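# Unload three sand cores from mould onto plywood

## Task

Remove three sand cores from the mould and set them down on the plywood boards next to it, releasing each one: the elongated core with the rounded nose, plus the two upright bladed cores in the mould half on the robot's right side. The remaining two cores must stay upright in the mould.

## Robot and tools

Robot: two 6-joint arms, left_arm and right_arm, each ending in a parallel two-finger gripper with a wrist camera on a cable. Base positions in the scene frame: left_arm (-0.041, +0.329, +0.029) m, right_arm (-0.052, -0.233, +0.005) m, each yawed very slightly. Camera stand sits behind the arms.

Scene frame: origin at table-top height halfway between the nominal bases; +x points out over the table, +y toward left_arm, +z up. Arm names do not correspond to the left or right of any image. Each gripper's fingers point along its own +z and open and close along its y. end_effector_position is the spot between the pads, about 1 cm short of the fingertips.

Row layout (used by execute_actions and move): one flat list of 14 numbers covering both arms, always all 14 even if one arm is idle. Numbers 1-6: left_arm absolute joint target angles in radians, order waist, shoulder, elbow, wrist pitch, wrist yaw, wrist roll; number 7: left opening; numbers 8-14: the same for right_arm. These are places to go to, not offsets. Stated joint ranges: waist -2.618..3.054, shoulder 0.000..3.142, elbow 0.000..3.142, wrist pitch -1.571..1.571, wrist yaw -1.571..1.571, wrist roll -2.094..2.094; real ends may differ by up to 0.059. A target beyond an end by more than 0.059 and farther out than the last reading is refused; one past the real end gets clipped, and the result may say "joint sent to its limit". Opening is -1 (shut) to +1 (fully open); between those, the fingers go to where grip_measured equals your number. Sending 0 is a real command, so resend the current command to leave a gripper alone.

execute_actions(actions, cameras): actions is a list of actions; each action is a list of up to 15 rows, one per 1/30 s step; a short action repeats its last row to fill 15 steps. Per step a joint target cannot lead its measured angle by more than 0.339 rad (waist, shoulder, elbow) or 2.2 rad (wrist joints), and targets implying a hand jump over 200 mm are scaled back. An unfinished motion may need re-sending. To keep a joint still, resend its Joint targets value. cameras: list of names, ["all"], or []; default shows all only when actions is empty. Camera names: cam_head_left, cam_head_right, cam_high, cam_low, cam_left_wrist, cam_right_wrist (896x504 each).

move(target, speed, blend, opening_speed, grip_force, blocking, cameras): target is one 14-number row or a list of up to 15 rows sharing a 10 s budget. All joints interpolate together, so hands follow curves and nothing is avoided automatically. speed: rad/s for the joint with the longest way, 0.01-12.57, default 0.5, single value or one per target. blend: rad of corner rounding per waypoint, 0 means stop there. opening_speed: opening units per second, at least 0.2, for gradual finger motion. grip_force: newtons per pad, 10-50, one value or one per arm; persists; lower forces close slowly. blocking=false returns after about 0.5 s while motion continues; a new move replaces it. The result adds a "move:" line: done, off_target (resting with a joint over 0.035 rad off), moving, held, or fault, possibly per arm, and limits=held if steps were withheld. Done does not mean no contact.

wait(seconds 0-10): let time run with the last commands held. stop(): brake a running move. zoom_image(camera, region=[x0,y0,x1,y1] in pixels of that camera's latest image, at most 504 by 504). read_manual(section="licences"): licence text only. finished_scene(scene): ends the current scene, irreversible; make it the only call in that reply, and only once the cores rest on the boards without the robot.

Result lines: Joint positions and Joint velocities per arm in the row order, plus pad gap (m; 0.094 open). "within noise" means still. Joint targets: angles being driven toward now. Tool commands: present gripper commands. grip_measured: finger opening on the command scale; empty reads up to 2.5 mm wide, squeezed reads a bit narrower than the part. end_effector_position (m) and end_effector_quat_wxyz in the scene frame, accurate to a few cm. Joint torques (N m, sign toward larger angle, include gravity and offsets; first three wrap at ±28). Motor temperatures; MOTOR HOT from 75 °C, OVER-TEMPERATURE FAULT at 90 °C folds that arm for good, at 100 °C it collapses. "joint command not followed": the clearance check altered targets. Step readings list joint angles at some steps of execute_actions calls.

Gripping: squeeze rises about 1 N per 0.001 below first touch, then jumps to the force limit (about 50-64 N per pad by default). Close slowly on fragile sand cores. Release by commanding well above grip_measured.

Avoid: dropping or releasing a moving core, letting anything fall or leave the table, slamming or hard pushing on the mould or table, knocking over the two cores that must stay, grippers or arms pressing on each other (a gripper closing on the other's fingers counts), wrist-camera cables touching things, and long stretched or load-holding poses that heat motors. The simulation keeps running while you think; loose objects may occasionally be nudged.

Each tool is called as name(argument=value, ...) on one line, values as JSON.

## Session

move(target=[-0.4,1.869,2.066,-1.147,0,0,1,0.295,1.935,2.399,-1.464,0,0,1], speed=0.8, cameras=["all"])

Scene clock: 3.13 s.
left_arm: end_effector_position=(+0.3866, +0.1361, +0.2948) grip_measured=+1.000 end_effector_quat_wxyz=(+0.297, +0.194, +0.933, -0.059) | right_arm: end_effector_position=(+0.3748, -0.1266, +0.3175) grip_measured=+1.000 end_effector_quat_wxyz=(+0.278, -0.112, +0.953, +0.031)
Joint positions: left_arm=[-0.405 1.86 2.037 -1.133 -0.015 -0.014 0.094] | right_arm=[0.3 1.926 2.376 -1.453 0.012 0.013 0.094]
Joint torques (N m): left_arm=[0.39 -8.01 10.33 1.37 0.22 0.11] | right_arm=[-0.27 -8.99 6.98 1.11 -0.14 -0.22]
Motor temperatures (°C): left_arm=[23 38 37 29 22 22 25] | right_arm=[25 30 32 29 21 24 21]
Heat: left arm: 38 °C; right arm: 32 °C.
Joint targets: left_arm=[-0.400 1.869 2.066 -1.147 0.000 0.000] | right_arm=[0.295 1.935 2.399 -1.464 0.000 0.000]
move: done

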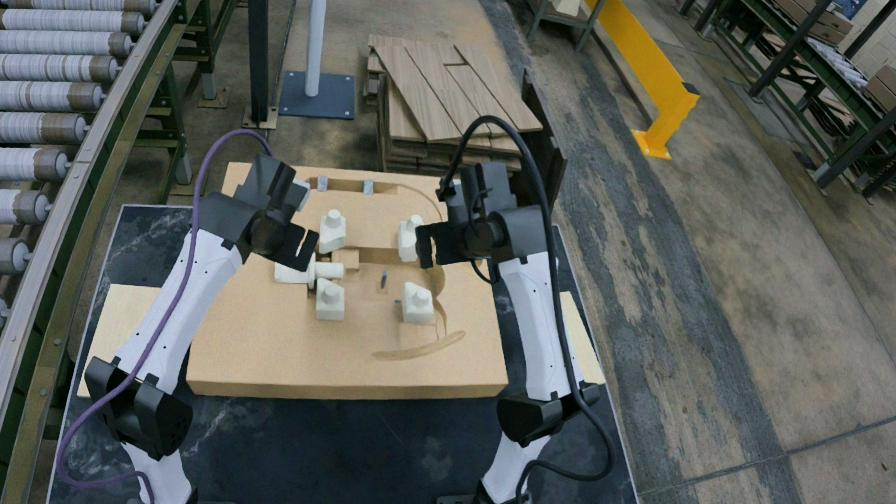

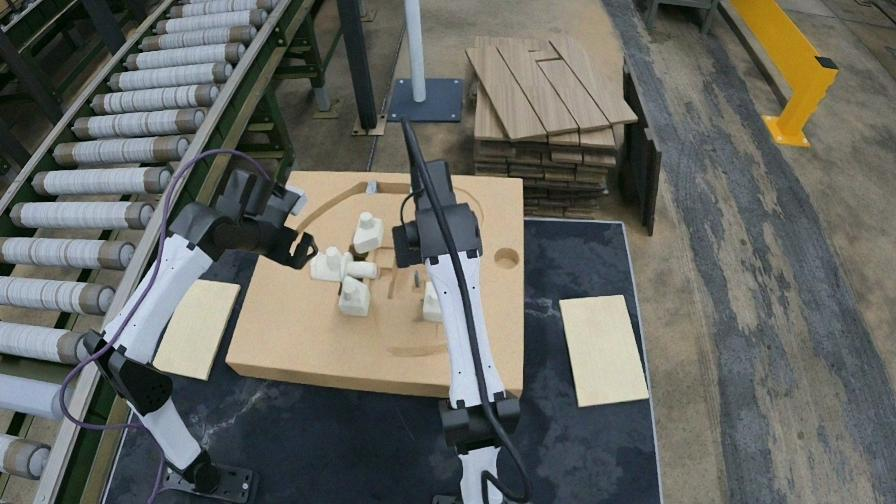

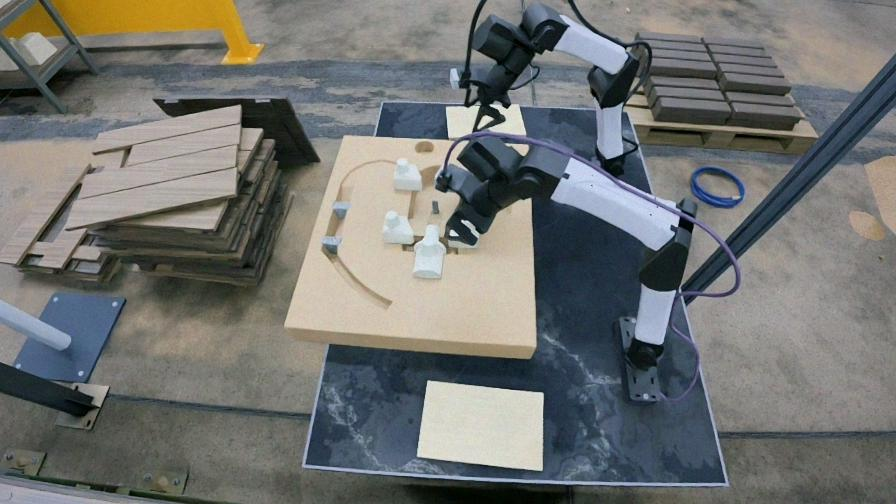

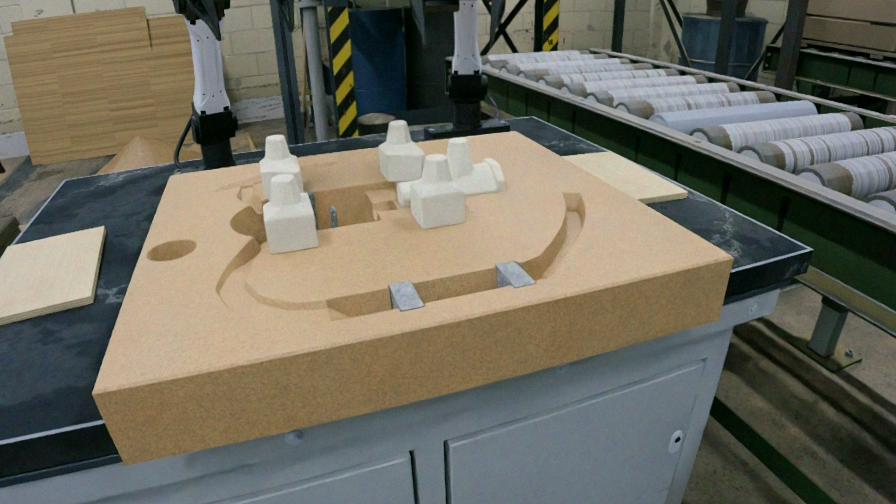

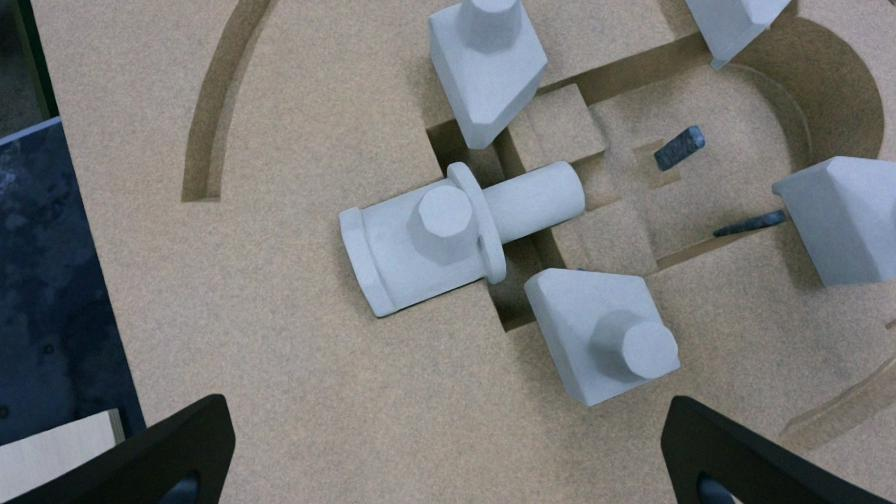

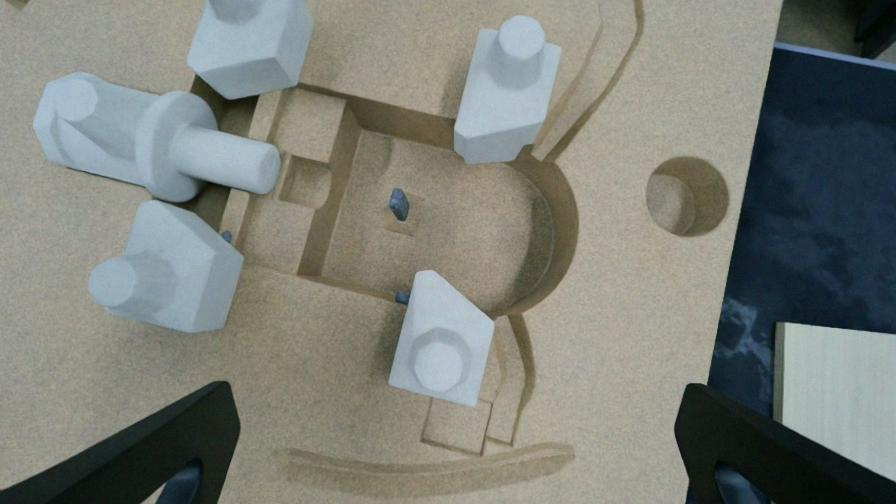

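move(target=[[0.2,2.25,2.35,-1.2,1.17,1.395,1,0.307,1.362,0.972,-0.075,0,0,1],[-0.087,2.655,2.655,-1.39,1.17,1.395,1,0.307,1.362,0.972,-0.075,0,0,1]], speed=0.9, blend=[0.1,0], cameras=["cam_left_wrist","cam_right_wrist"])

Scene clock: 49.53 s.
left_arm: end_effector_position=(+0.4622, +0.1136, +0.1778) grip_measured=+1.000 end_effector_quat_wxyz=(+0.378, +0.598, +0.584, -0.396) | right_arm: end_effector_position=(+0.3726, -0.1271, +0.2160) grip_measured=+1.000 end_effector_quat_wxyz=(+0.504, -0.099, +0.856, +0.061)
Joint positions: left_arm=[-0.085 2.653 2.63 -1.38 1.154 1.376 0.094] | right_arm=[0.3 1.386 0.979 -0.098 0.011 0.012 0.094]
Joint torques (N m): left_arm=[-0.29 -13.23 9.44 0.5 0.82 0.19] | right_arm=[0.96 -8.9 6.5 2.04 -0.12 -0.23]
Motor temperatures (°C): left_arm=[23 45 43 31 22 22 25] | right_arm=[25 34 37 31 21 24 21]
Heat: left arm: 45 °C; right arm: 37 °C.
Joint targets: left_arm=[-0.087 2.655 2.655 -1.390 1.170 1.395] | right_arm=[0.307 1.362 0.972 -0.075 0.000 0.000]
move: done
Images, in order (width x height): cam_left_wrist 896x504, cam_right_wrist 896x504.

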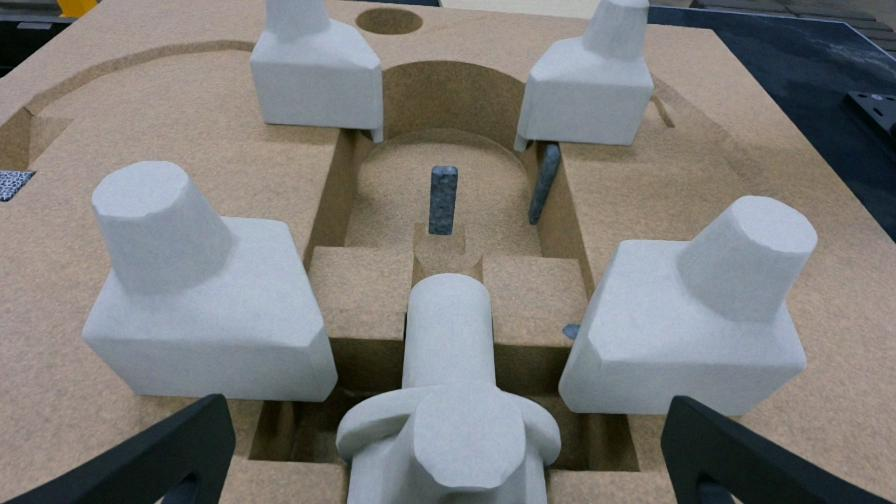

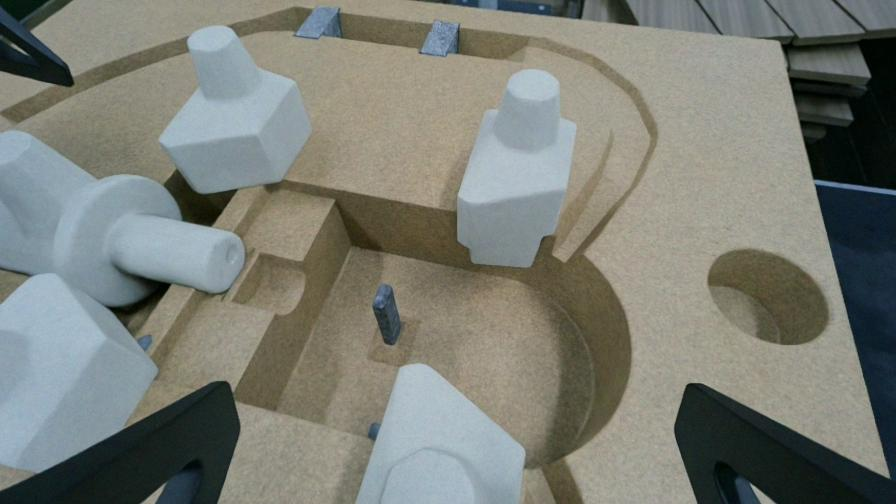

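move(target=[[-0.087,2.585,2.37,-1.185,1.17,1.395,1,0.324,1.42,0.865,0.08,0,0,1],[-0.087,2.592,2.24,-1.05,1.17,1.395,1,0.324,1.476,0.777,0.2,0,0,1]], speed=0.35, blend=[0.05,0], cameras=["cam_left_wrist","cam_right_wrist","cam_low"])

zoom_image(camera="cam_low", region=[200, 70, 560, 250])

Scene clock: 58.40 s.
left_arm: end_effector_position=(+0.4599, +0.1124, +0.1097) grip_measured=+1.000 end_effector_quat_wxyz=(+0.384, +0.598, +0.577, -0.402) | right_arm: end_effector_position=(+0.3706, -0.1194, +0.1521) grip_measured=+1.000 end_effector_quat_wxyz=(+0.503, -0.107, +0.855, +0.066)
Joint positions: left_arm=[-0.085 2.609 2.262 -1.059 1.174 1.387 0.094] | right_arm=[0.318 1.468 0.782 0.178 0.011 0.012 0.094]
Joint torques (N m): left_arm=[-0.28 -14.75 5.3 0.62 0.64 0.1] | right_arm=[0.84 -6.15 6.22 2.03 -0.13 -0.18]
Motor temperatures (°C): left_arm=[23 53 43 30 23 22 25] | right_arm=[25 34 37 33 21 24 21]
Heat: left arm: 53 °C; right arm: 37 °C.
Joint targets: left_arm=[-0.087 2.592 2.240 -1.050 1.170 1.395] | right_arm=[0.324 1.476 0.777 0.200 0.000 0.000]
move: done
Images, in order (width x height): cam_low 896x504, cam_left_wrist 896x504, cam_right_wrist 896x504.

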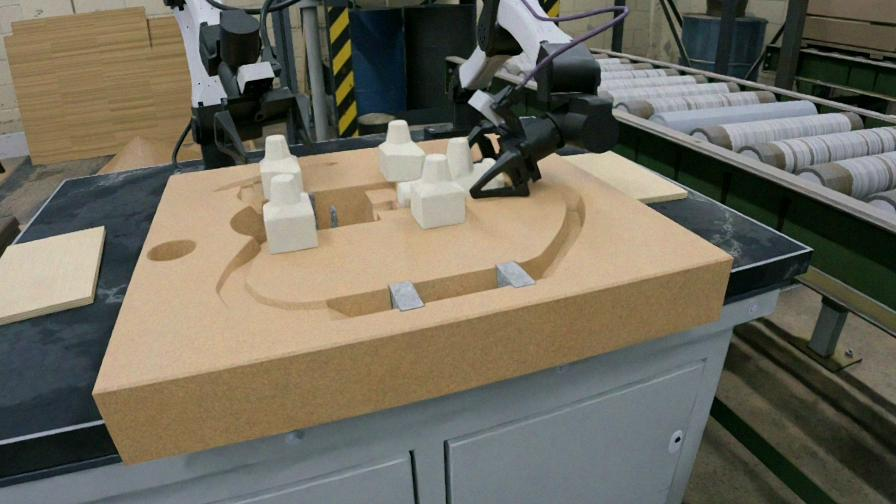

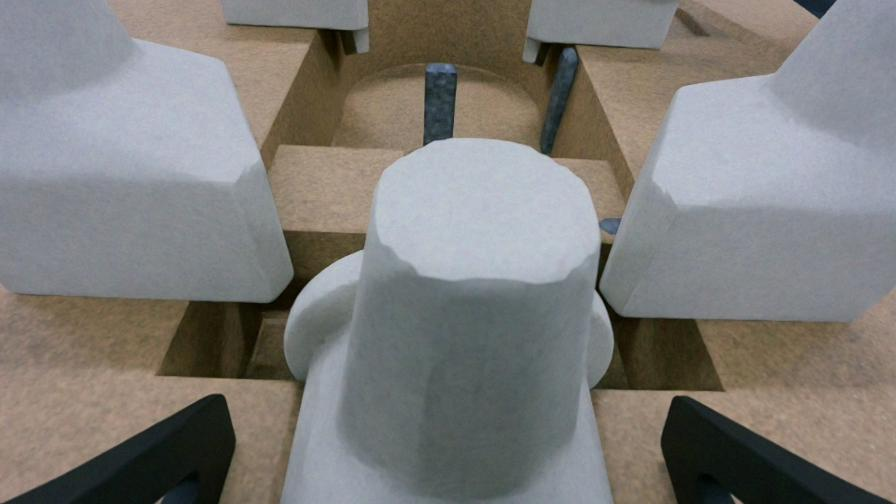

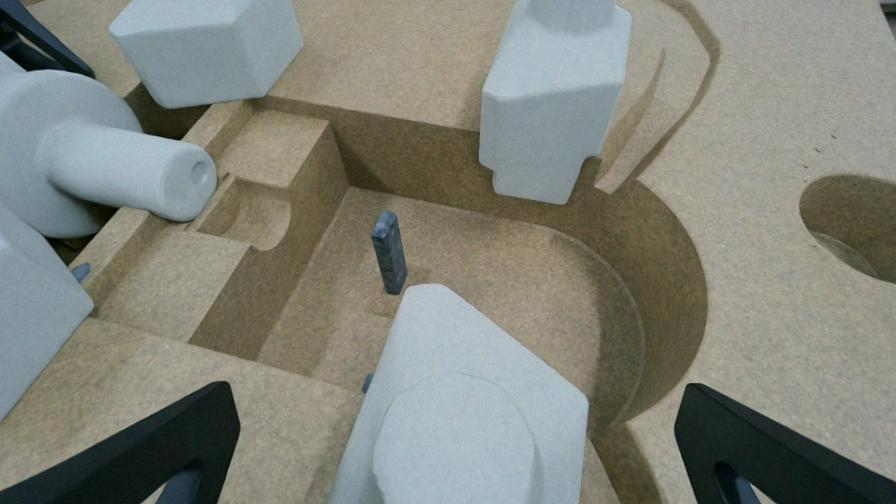

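Scaled by 1.400 from the camera's 896x504 image, which has a finer 1280x720 frame.

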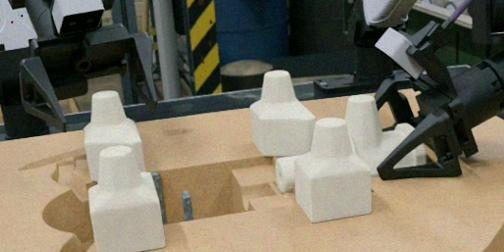

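move(target=[[-0.087,2.592,2.24,-1.05,1.17,1.395,-0.1,0.324,1.476,0.777,0.2,0,0,-0.6],[-0.087,2.60,2.34,-1.13,1.22,1.395,-0.1,0.324,1.42,0.885,0.07,0,0,-0.6],[-0.087,2.61,2.45,-1.23,1.25,1.395,-0.1,0.324,1.39,0.985,-0.055,0,0,-0.6],[-0.087,2.65,2.57,-1.33,1.27,1.395,-0.1,0.324,1.377,1.22,-0.295,0,0,-0.6]], speed=0.25, blend=[0,0.04,0.04,0], opening_speed=1.2, cameras=["cam_left_wrist","cam_right_wrist","cam_low"])

zoom_image(camera="cam_low", region=[200, 40, 560, 250])

Scene clock: 69.30 s.
left_arm: end_effector_position=(+0.4604, +0.1116, +0.1373) grip_measured=+0.402 end_effector_quat_wxyz=(+0.358, +0.596, +0.594, -0.405) | right_arm: end_effector_position=(+0.3707, -0.1193, +0.2398) grip_measured=-0.279 end_effector_quat_wxyz=(+0.465, -0.111, +0.876, +0.061)
Joint positions: left_arm=[-0.091 2.669 2.511 -1.299 1.14 1.387 0.066] | right_arm=[0.318 1.417 1.174 -0.35 0.011 0.011 0.034]
Joint torques (N m): left_arm=[0.32 -15.1 12.63 0.16 1.99 0.08] | right_arm=[0.88 -10.81 10.4 2.27 -0.08 -0.18]
Motor temperatures (°C): left_arm=[23 62 43 29 23 22 25] | right_arm=[25 35 38 36 21 24 22]
Heat: left arm: 62 °C; right arm: 38 °C.
Joint targets: left_arm=[-0.087 2.650 2.570 -1.330 1.270 1.395] | right_arm=[0.324 1.377 1.220 -0.295 0.000 0.000]
move: off_target (left_arm, right_arm); left_arm: the wrist yaw is farthest, 0.130 rad from its target; right_arm: the wrist pitch is farthest, 0.055 rad from its target
Images, in order (width x height): cam_low 896x504, cam_left_wrist 896x504, cam_right_wrist 896x504.

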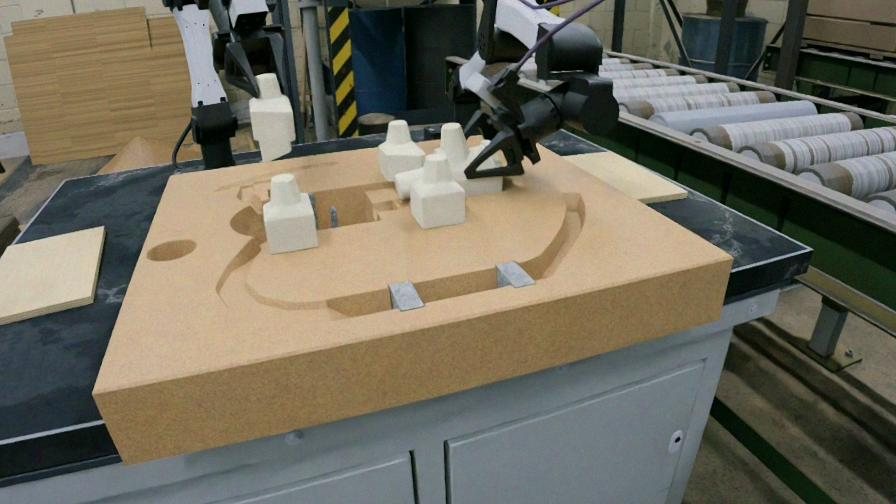

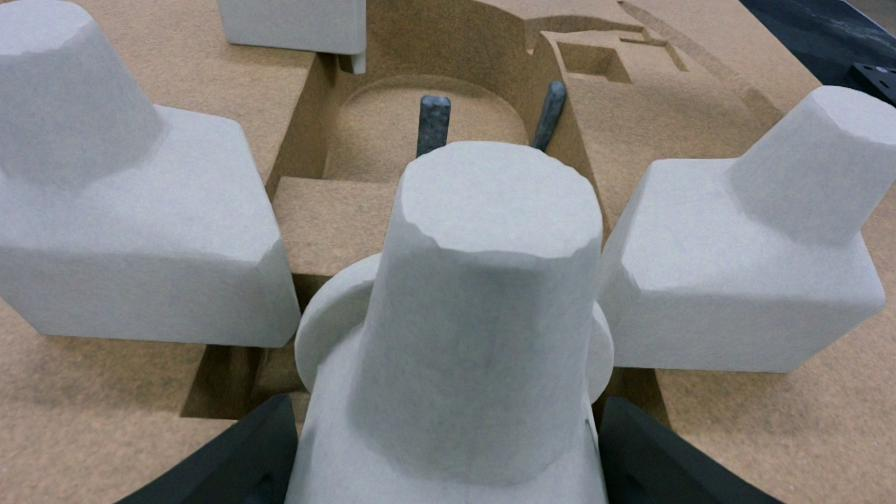

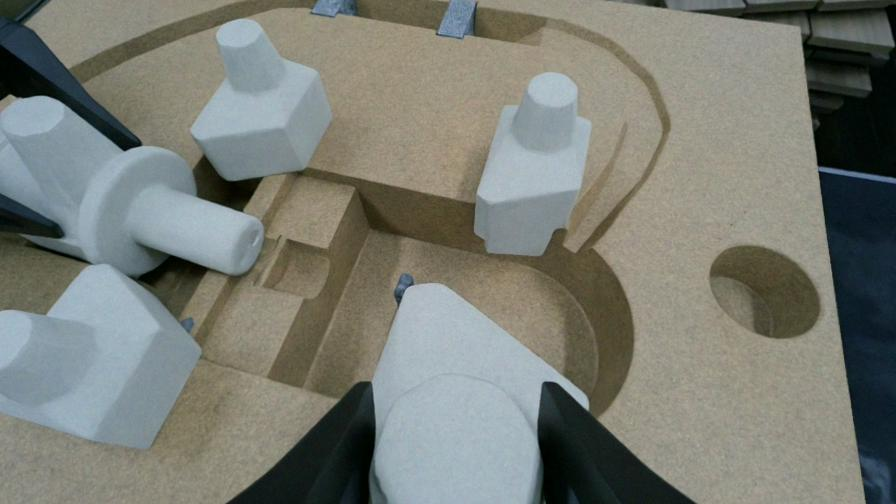

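Scaled by 1.400 from the camera's 896x504 image, which has a finer 1280x720 frame.

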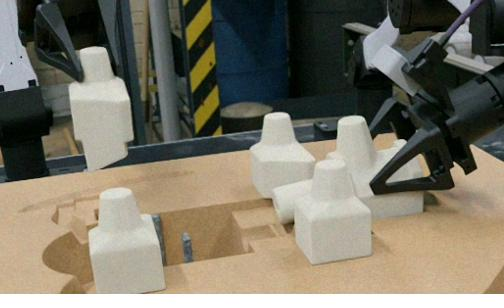

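move(target=[[-0.087,2.62,2.70,-1.43,1.27,1.395,-0.1,0.25,1.38,1.2,-0.27,0,0.3,-0.6],[0.25,2.4,2.62,-1.38,1.17,1.395,-0.1,-0.539,1.40,1.08,-0.06,0,1.795,-0.6],[0.455,1.261,0.58,0.40,0,0,-0.1,-0.539,1.795,0.752,0.775,0,1.795,-0.6]], speed=[0.25,0.7,0.6], blend=[0.03,0.1,0], cameras=["all"])

zoom_image(camera="cam_low", region=[480, 40, 740, 230])

zoom_image(camera="cam_low", region=[0, 100, 200, 300])

Scene clock: 90.53 s.
left_arm: end_effector_position=(+0.3157, +0.4872, +0.1576) grip_measured=+0.395 end_effector_quat_wxyz=(+0.500, -0.172, +0.842, +0.104) | right_arm: end_effector_position=(+0.3510, -0.5013, +0.1019) grip_measured=-0.279 end_effector_quat_wxyz=(+0.467, +0.765, +0.312, +0.314)
Joint positions: left_arm=[0.449 1.307 0.567 0.243 0.017 0.013 0.066] | right_arm=[-0.536 1.797 0.745 0.677 0.005 1.778 0.034]
Joint torques (N m): left_arm=[0.47 -8.28 9.21 3.6 -0.15 -0.12] | right_arm=[0.08 -9.13 5.96 2.72 -0.05 0.06]
Motor temperatures (°C): left_arm=[23 70 47 31 25 22 26] | right_arm=[25 38 41 39 21 24 23]
Heat: left arm: 70 °C; right arm: 41 °C.
Joint targets: left_arm=[0.455 1.261 0.580 0.400 0.000 0.000] | right_arm=[-0.539 1.795 0.752 0.775 0.000 1.795]
move: off_target (left_arm, right_arm); left_arm: the wrist pitch is farthest, 0.157 rad from its target; right_arm: the wrist pitch is farthest, 0.098 rad from its target

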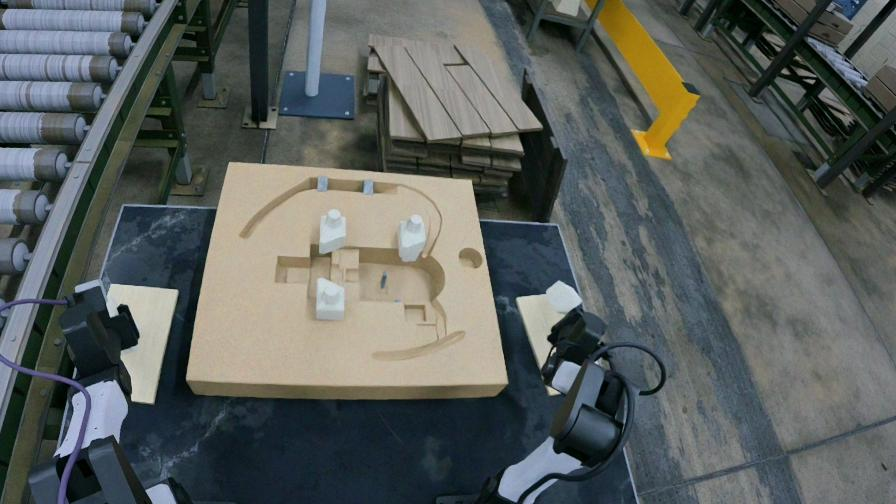

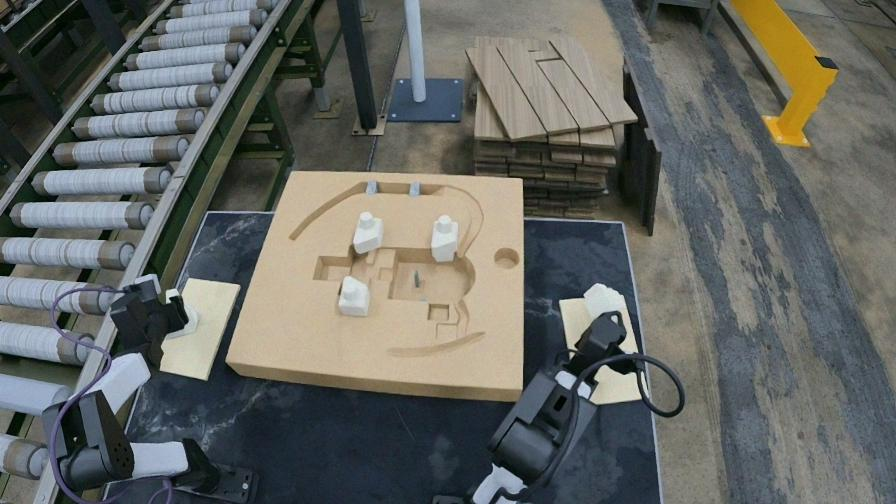

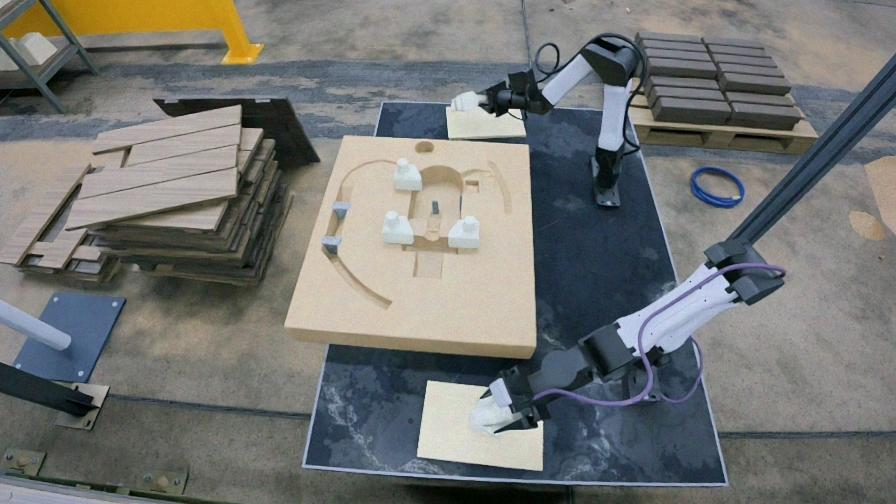

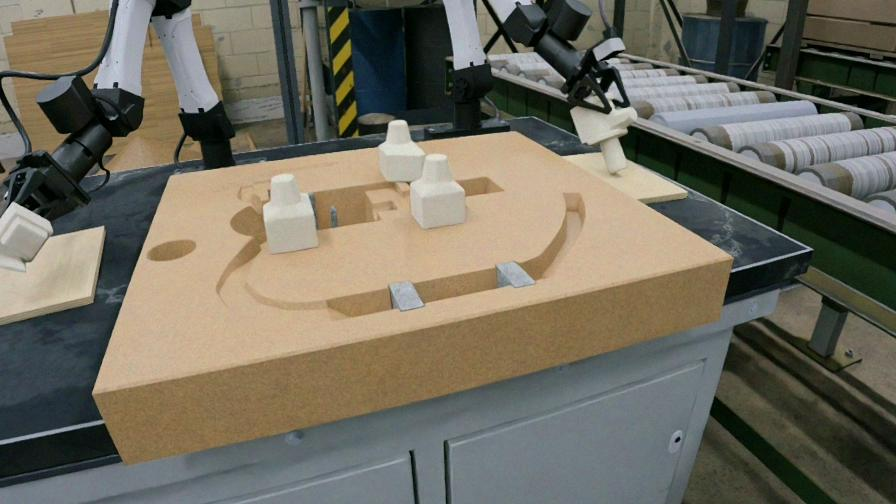

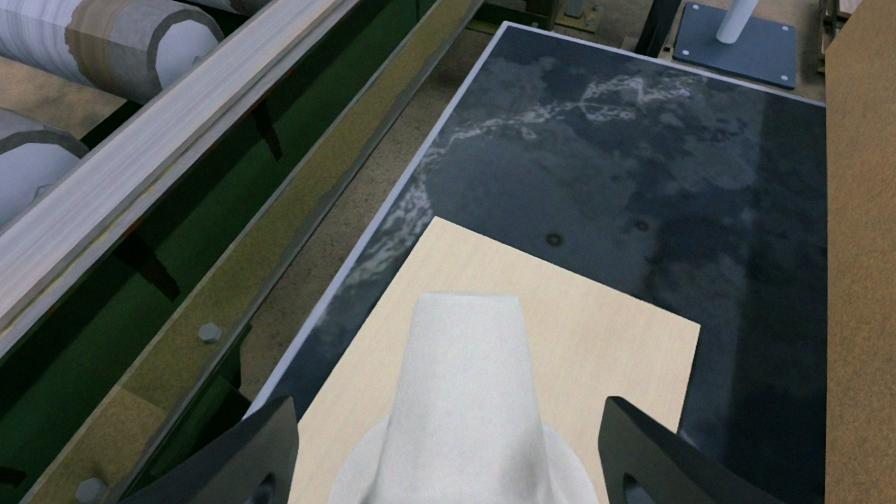

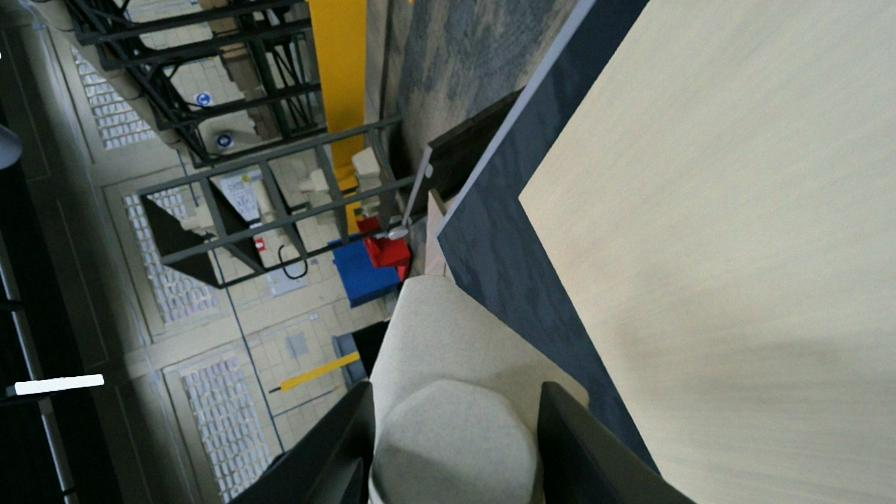

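Scaled by 1.938 from the camera's 896x504 image, which has a finer 1280x720 frame.

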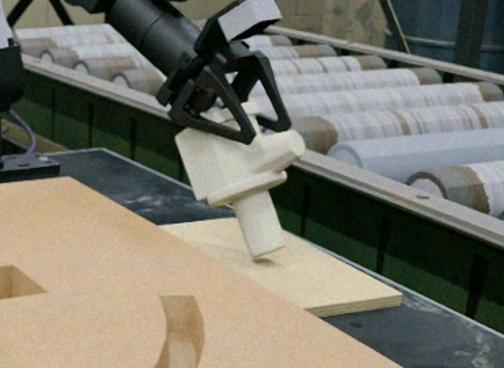

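Scaled by 2.520 from the camera's 896x504 image, which has a finer 1280x720 frame.

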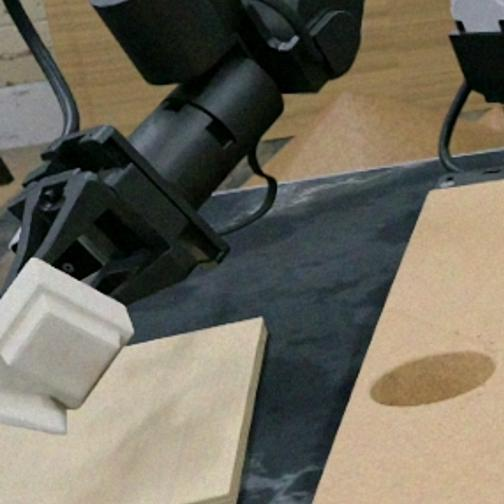

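move(target=[[0.455,1.45,0.63,0.50,0,0,-0.1,-0.539,1.90,0.67,0.95,0,1.795,-0.6],[0.455,1.465,0.487,0.62,0,0,-0.1,-0.539,1.958,0.662,1.01,0,1.795,-0.6]], speed=[0.3,0.12], blend=[0.02,0], cameras=["cam_low","cam_head_right","cam_high"])

zoom_image(camera="cam_low", region=[480, 40, 740, 230])

zoom_image(camera="cam_low", region=[0, 130, 150, 300])

zoom_image(camera="cam_head_right", region=[520, 260, 700, 440])

Scene clock: 109.57 s.
left_arm: end_effector_position=(+0.3354, +0.4976, +0.1539) grip_measured=+0.395 end_effector_quat_wxyz=(+0.560, -0.167, +0.803, +0.118) | right_arm: end_effector_position=(+0.3440, -0.4966, +0.0546) grip_measured=-0.279 end_effector_quat_wxyz=(+0.468, +0.764, +0.311, +0.316)
Joint positions: left_arm=[0.452 1.453 0.501 0.6 0.015 0.007 0.066] | right_arm=[-0.536 1.955 0.662 0.923 0.005 1.781 0.034]
Joint torques (N m): left_arm=[0.27 -3.96 6.04 2.33 -0.07 -0.04] | right_arm=[0.09 -8.96 4.52 2.61 -0.08 0.02]
Motor temperatures (°C): left_arm=[23 63 45 45 24 22 27] | right_arm=[25 37 38 44 21 24 23]
Heat: left arm: 63 °C; right arm: 44 °C.
Joint targets: left_arm=[0.455 1.465 0.487 0.620 0.000 0.000] | right_arm=[-0.539 1.958 0.662 1.010 0.000 1.795]
move: off_target (right_arm); right_arm: the wrist pitch is farthest, 0.087 rad from its target
Images, in order (width x height): cam_head_right 896x504, cam_high 896x504, cam_low 896x504.

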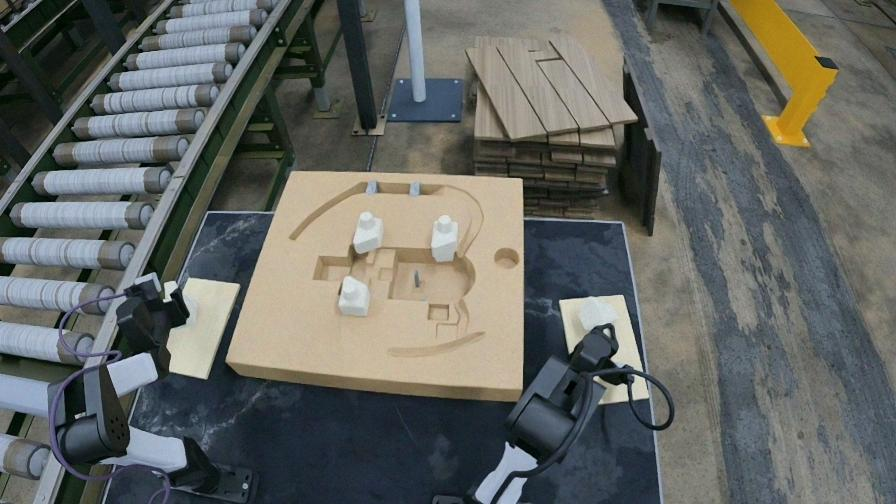

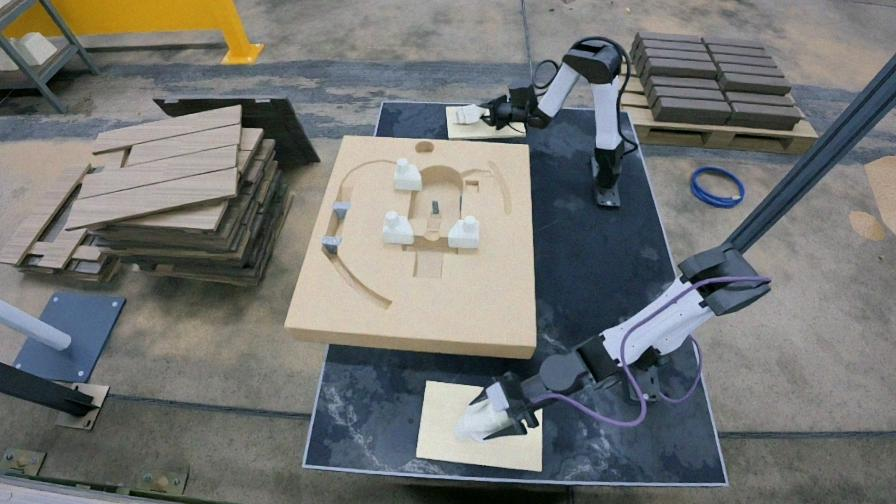

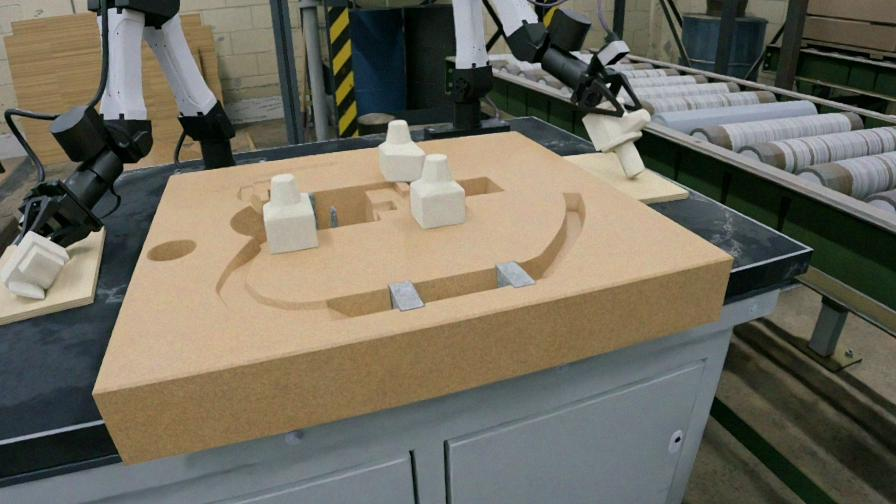

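Scaled by 1.938 from the camera's 896x504 image, which has a finer 1280x720 frame.

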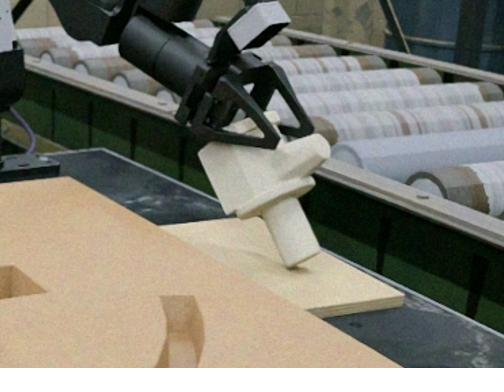

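Scaled by 2.965 from the camera's 896x504 image, which has a finer 1280x720 frame.

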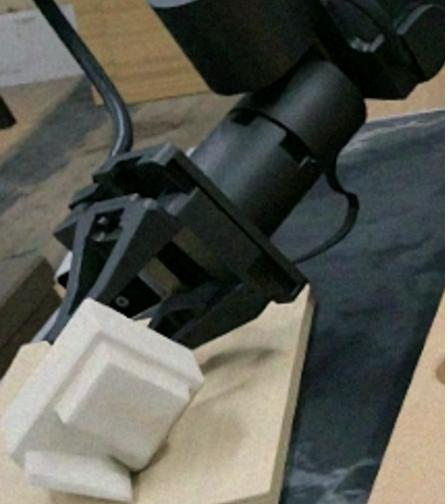

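Scaled by 2.800 from the camera's 896x504 image, which has a finer 1280x720 frame.

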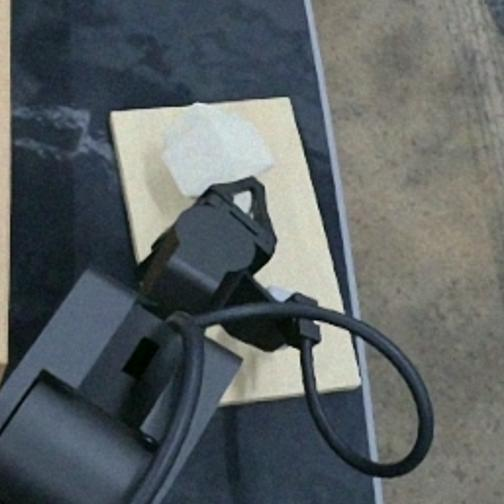

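move(target=[[0.455,1.515,0.378,0.71,0,0,-0.1,-0.539,2.04,0.63,1.18,0,1.795,-0.6]], speed=0.2, cameras=["cam_low","cam_high"])

zoom_image(camera="cam_low", region=[480, 40, 740, 230])

zoom_image(camera="cam_low", region=[0, 130, 150, 300])

Scene clock: 131.50 s.
left_arm: end_effector_position=(+0.3095, +0.4858, +0.0979) grip_measured=+0.390 end_effector_quat_wxyz=(+0.515, -0.175, +0.833, +0.107) | right_arm: end_effector_position=(+0.3439, -0.4966, +0.0514) grip_measured=-0.279 end_effector_quat_wxyz=(+0.493, +0.744, +0.301, +0.335)
Joint positions: left_arm=[0.452 1.513 0.378 0.671 0.015 0.004 0.065] | right_arm=[-0.536 2.033 0.629 1.111 0.005 1.785 0.034]
Joint torques (N m): left_arm=[0.21 -4.46 6.39 2.44 -0.07 -0.04] | right_arm=[-0.08 -8.68 4.22 2.54 -0.07 0.03]
Motor temperatures (°C): left_arm=[23 53 43 43 23 22 27] | right_arm=[25 38 36 48 21 24 24]
Heat: left arm: 53 °C; right arm: 48 °C.
Joint targets: left_arm=[0.455 1.515 0.378 0.710 0.000 0.000] | right_arm=[-0.539 2.040 0.630 1.180 0.000 1.795]
move: off_target (left_arm, right_arm); left_arm: the wrist pitch is farthest, 0.039 rad from its target; right_arm: the wrist pitch is farthest, 0.069 rad from its target
Images, in order (width x height): cam_high 896x504, cam_low 896x504.

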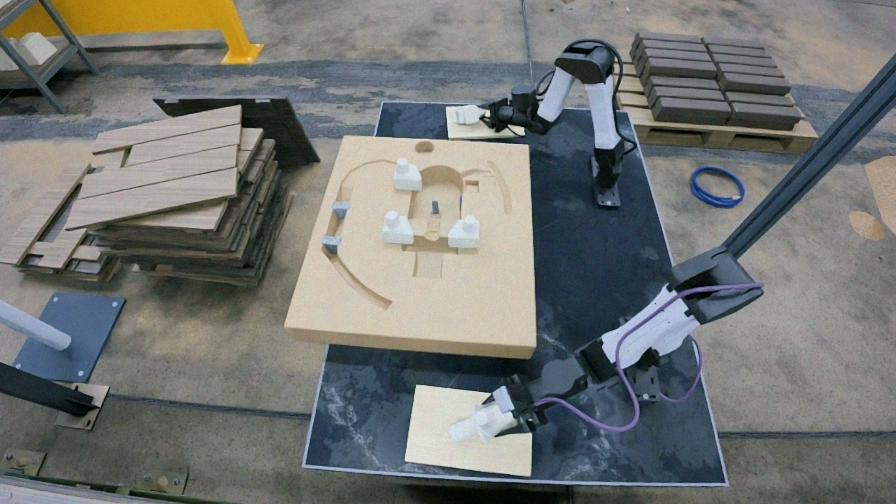

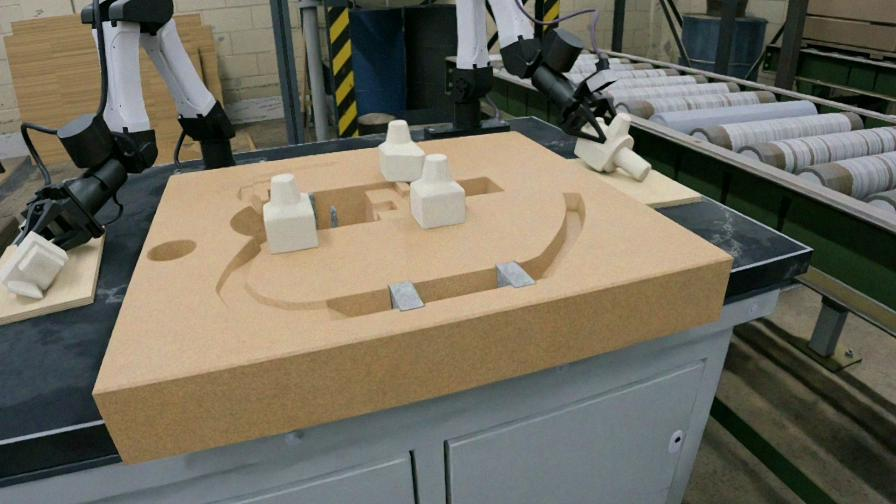

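Scaled by 1.938 from the camera's 896x504 image, which has a finer 1280x720 frame.

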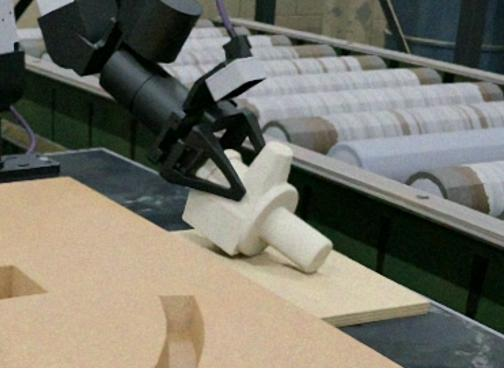

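Scaled by 2.965 from the camera's 896x504 image, which has a finer 1280x720 frame.

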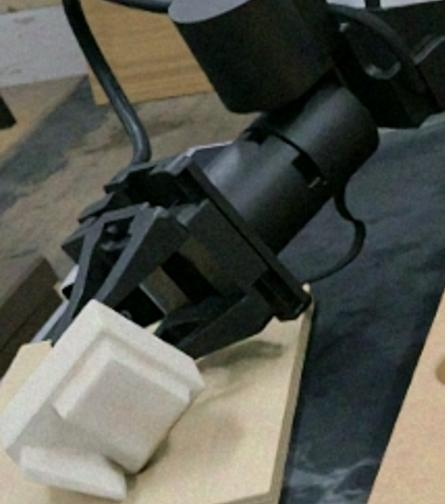

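move(target=[[0.455,1.565,0.345,0.78,0,0,-0.1,-0.539,2.075,0.622,1.195,0,1.795,-0.6]], speed=0.12, cameras=["cam_low","cam_high"])

zoom_image(camera="cam_low", region=[480, 40, 740, 230])

zoom_image(camera="cam_low", region=[0, 130, 150, 300])

Scene clock: 137.90 s.
left_arm: end_effector_position=(+0.3095, +0.4858, +0.0943) grip_measured=+0.390 end_effector_quat_wxyz=(+0.524, -0.174, +0.826, +0.109) | right_arm: end_effector_position=(+0.3446, -0.4969, +0.0503) grip_measured=-0.279 end_effector_quat_wxyz=(+0.501, +0.738, +0.298, +0.340)
Joint positions: left_arm=[0.452 1.55 0.353 0.756 0.015 0.004 0.065] | right_arm=[-0.536 2.062 0.626 1.165 0.005 1.785 0.034]
Joint torques (N m): left_arm=[0.25 -3.48 5.41 2.32 -0.06 -0.05] | right_arm=[0.03 -8.25 3.58 2.14 -0.03 -0.01]
Heat: left arm: 51 °C; right arm: 47 °C.
Joint targets: left_arm=[0.455 1.565 0.345 0.780 0.000 0.000] | right_arm=[-0.539 2.075 0.622 1.195 0.000 1.795]
move: done
Images, in order (width x height): cam_high 896x504, cam_low 896x504.

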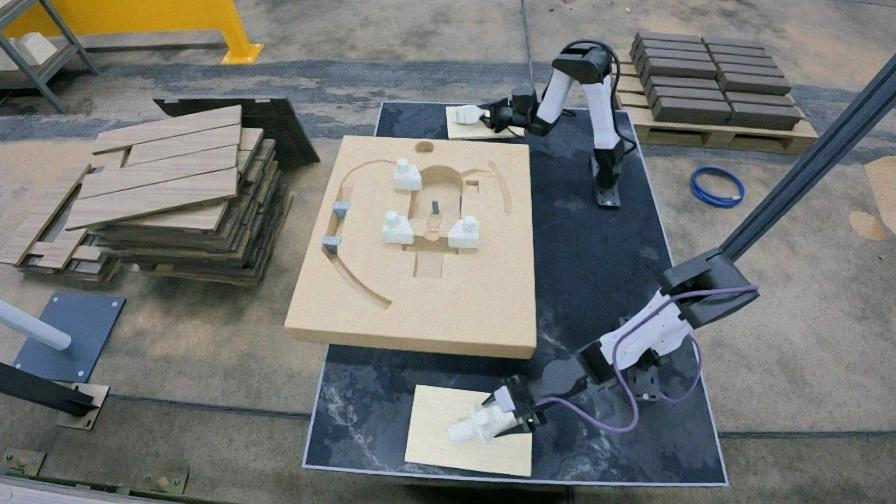

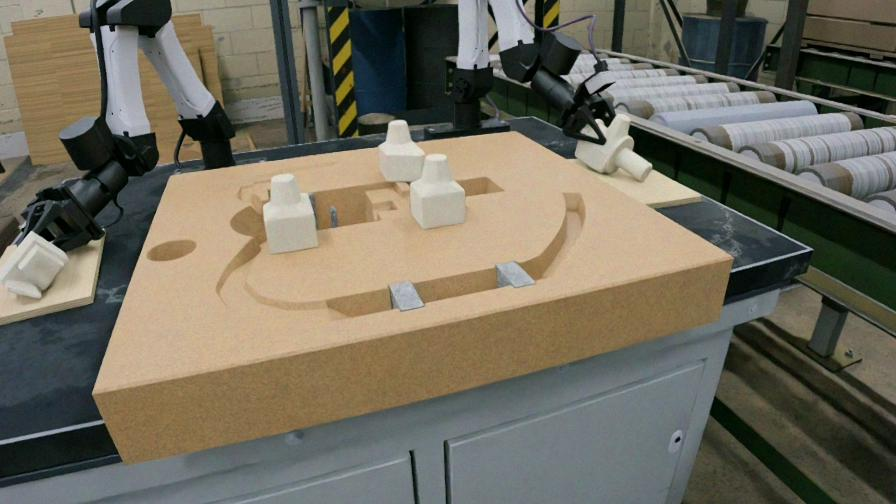

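Scaled by 1.938 from the camera's 896x504 image, which has a finer 1280x720 frame.

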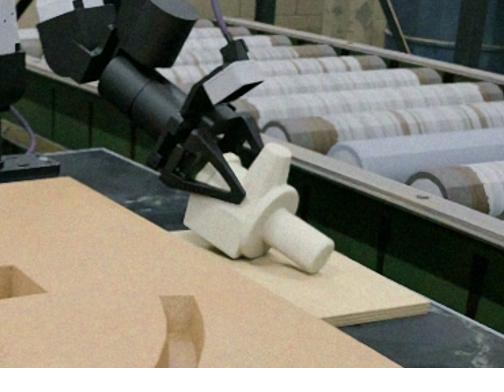

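Scaled by 2.965 from the camera's 896x504 image, which has a finer 1280x720 frame.

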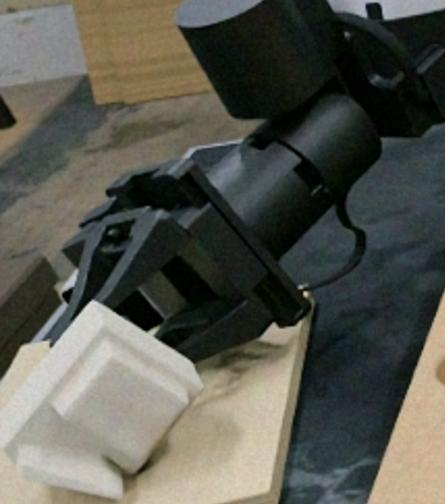

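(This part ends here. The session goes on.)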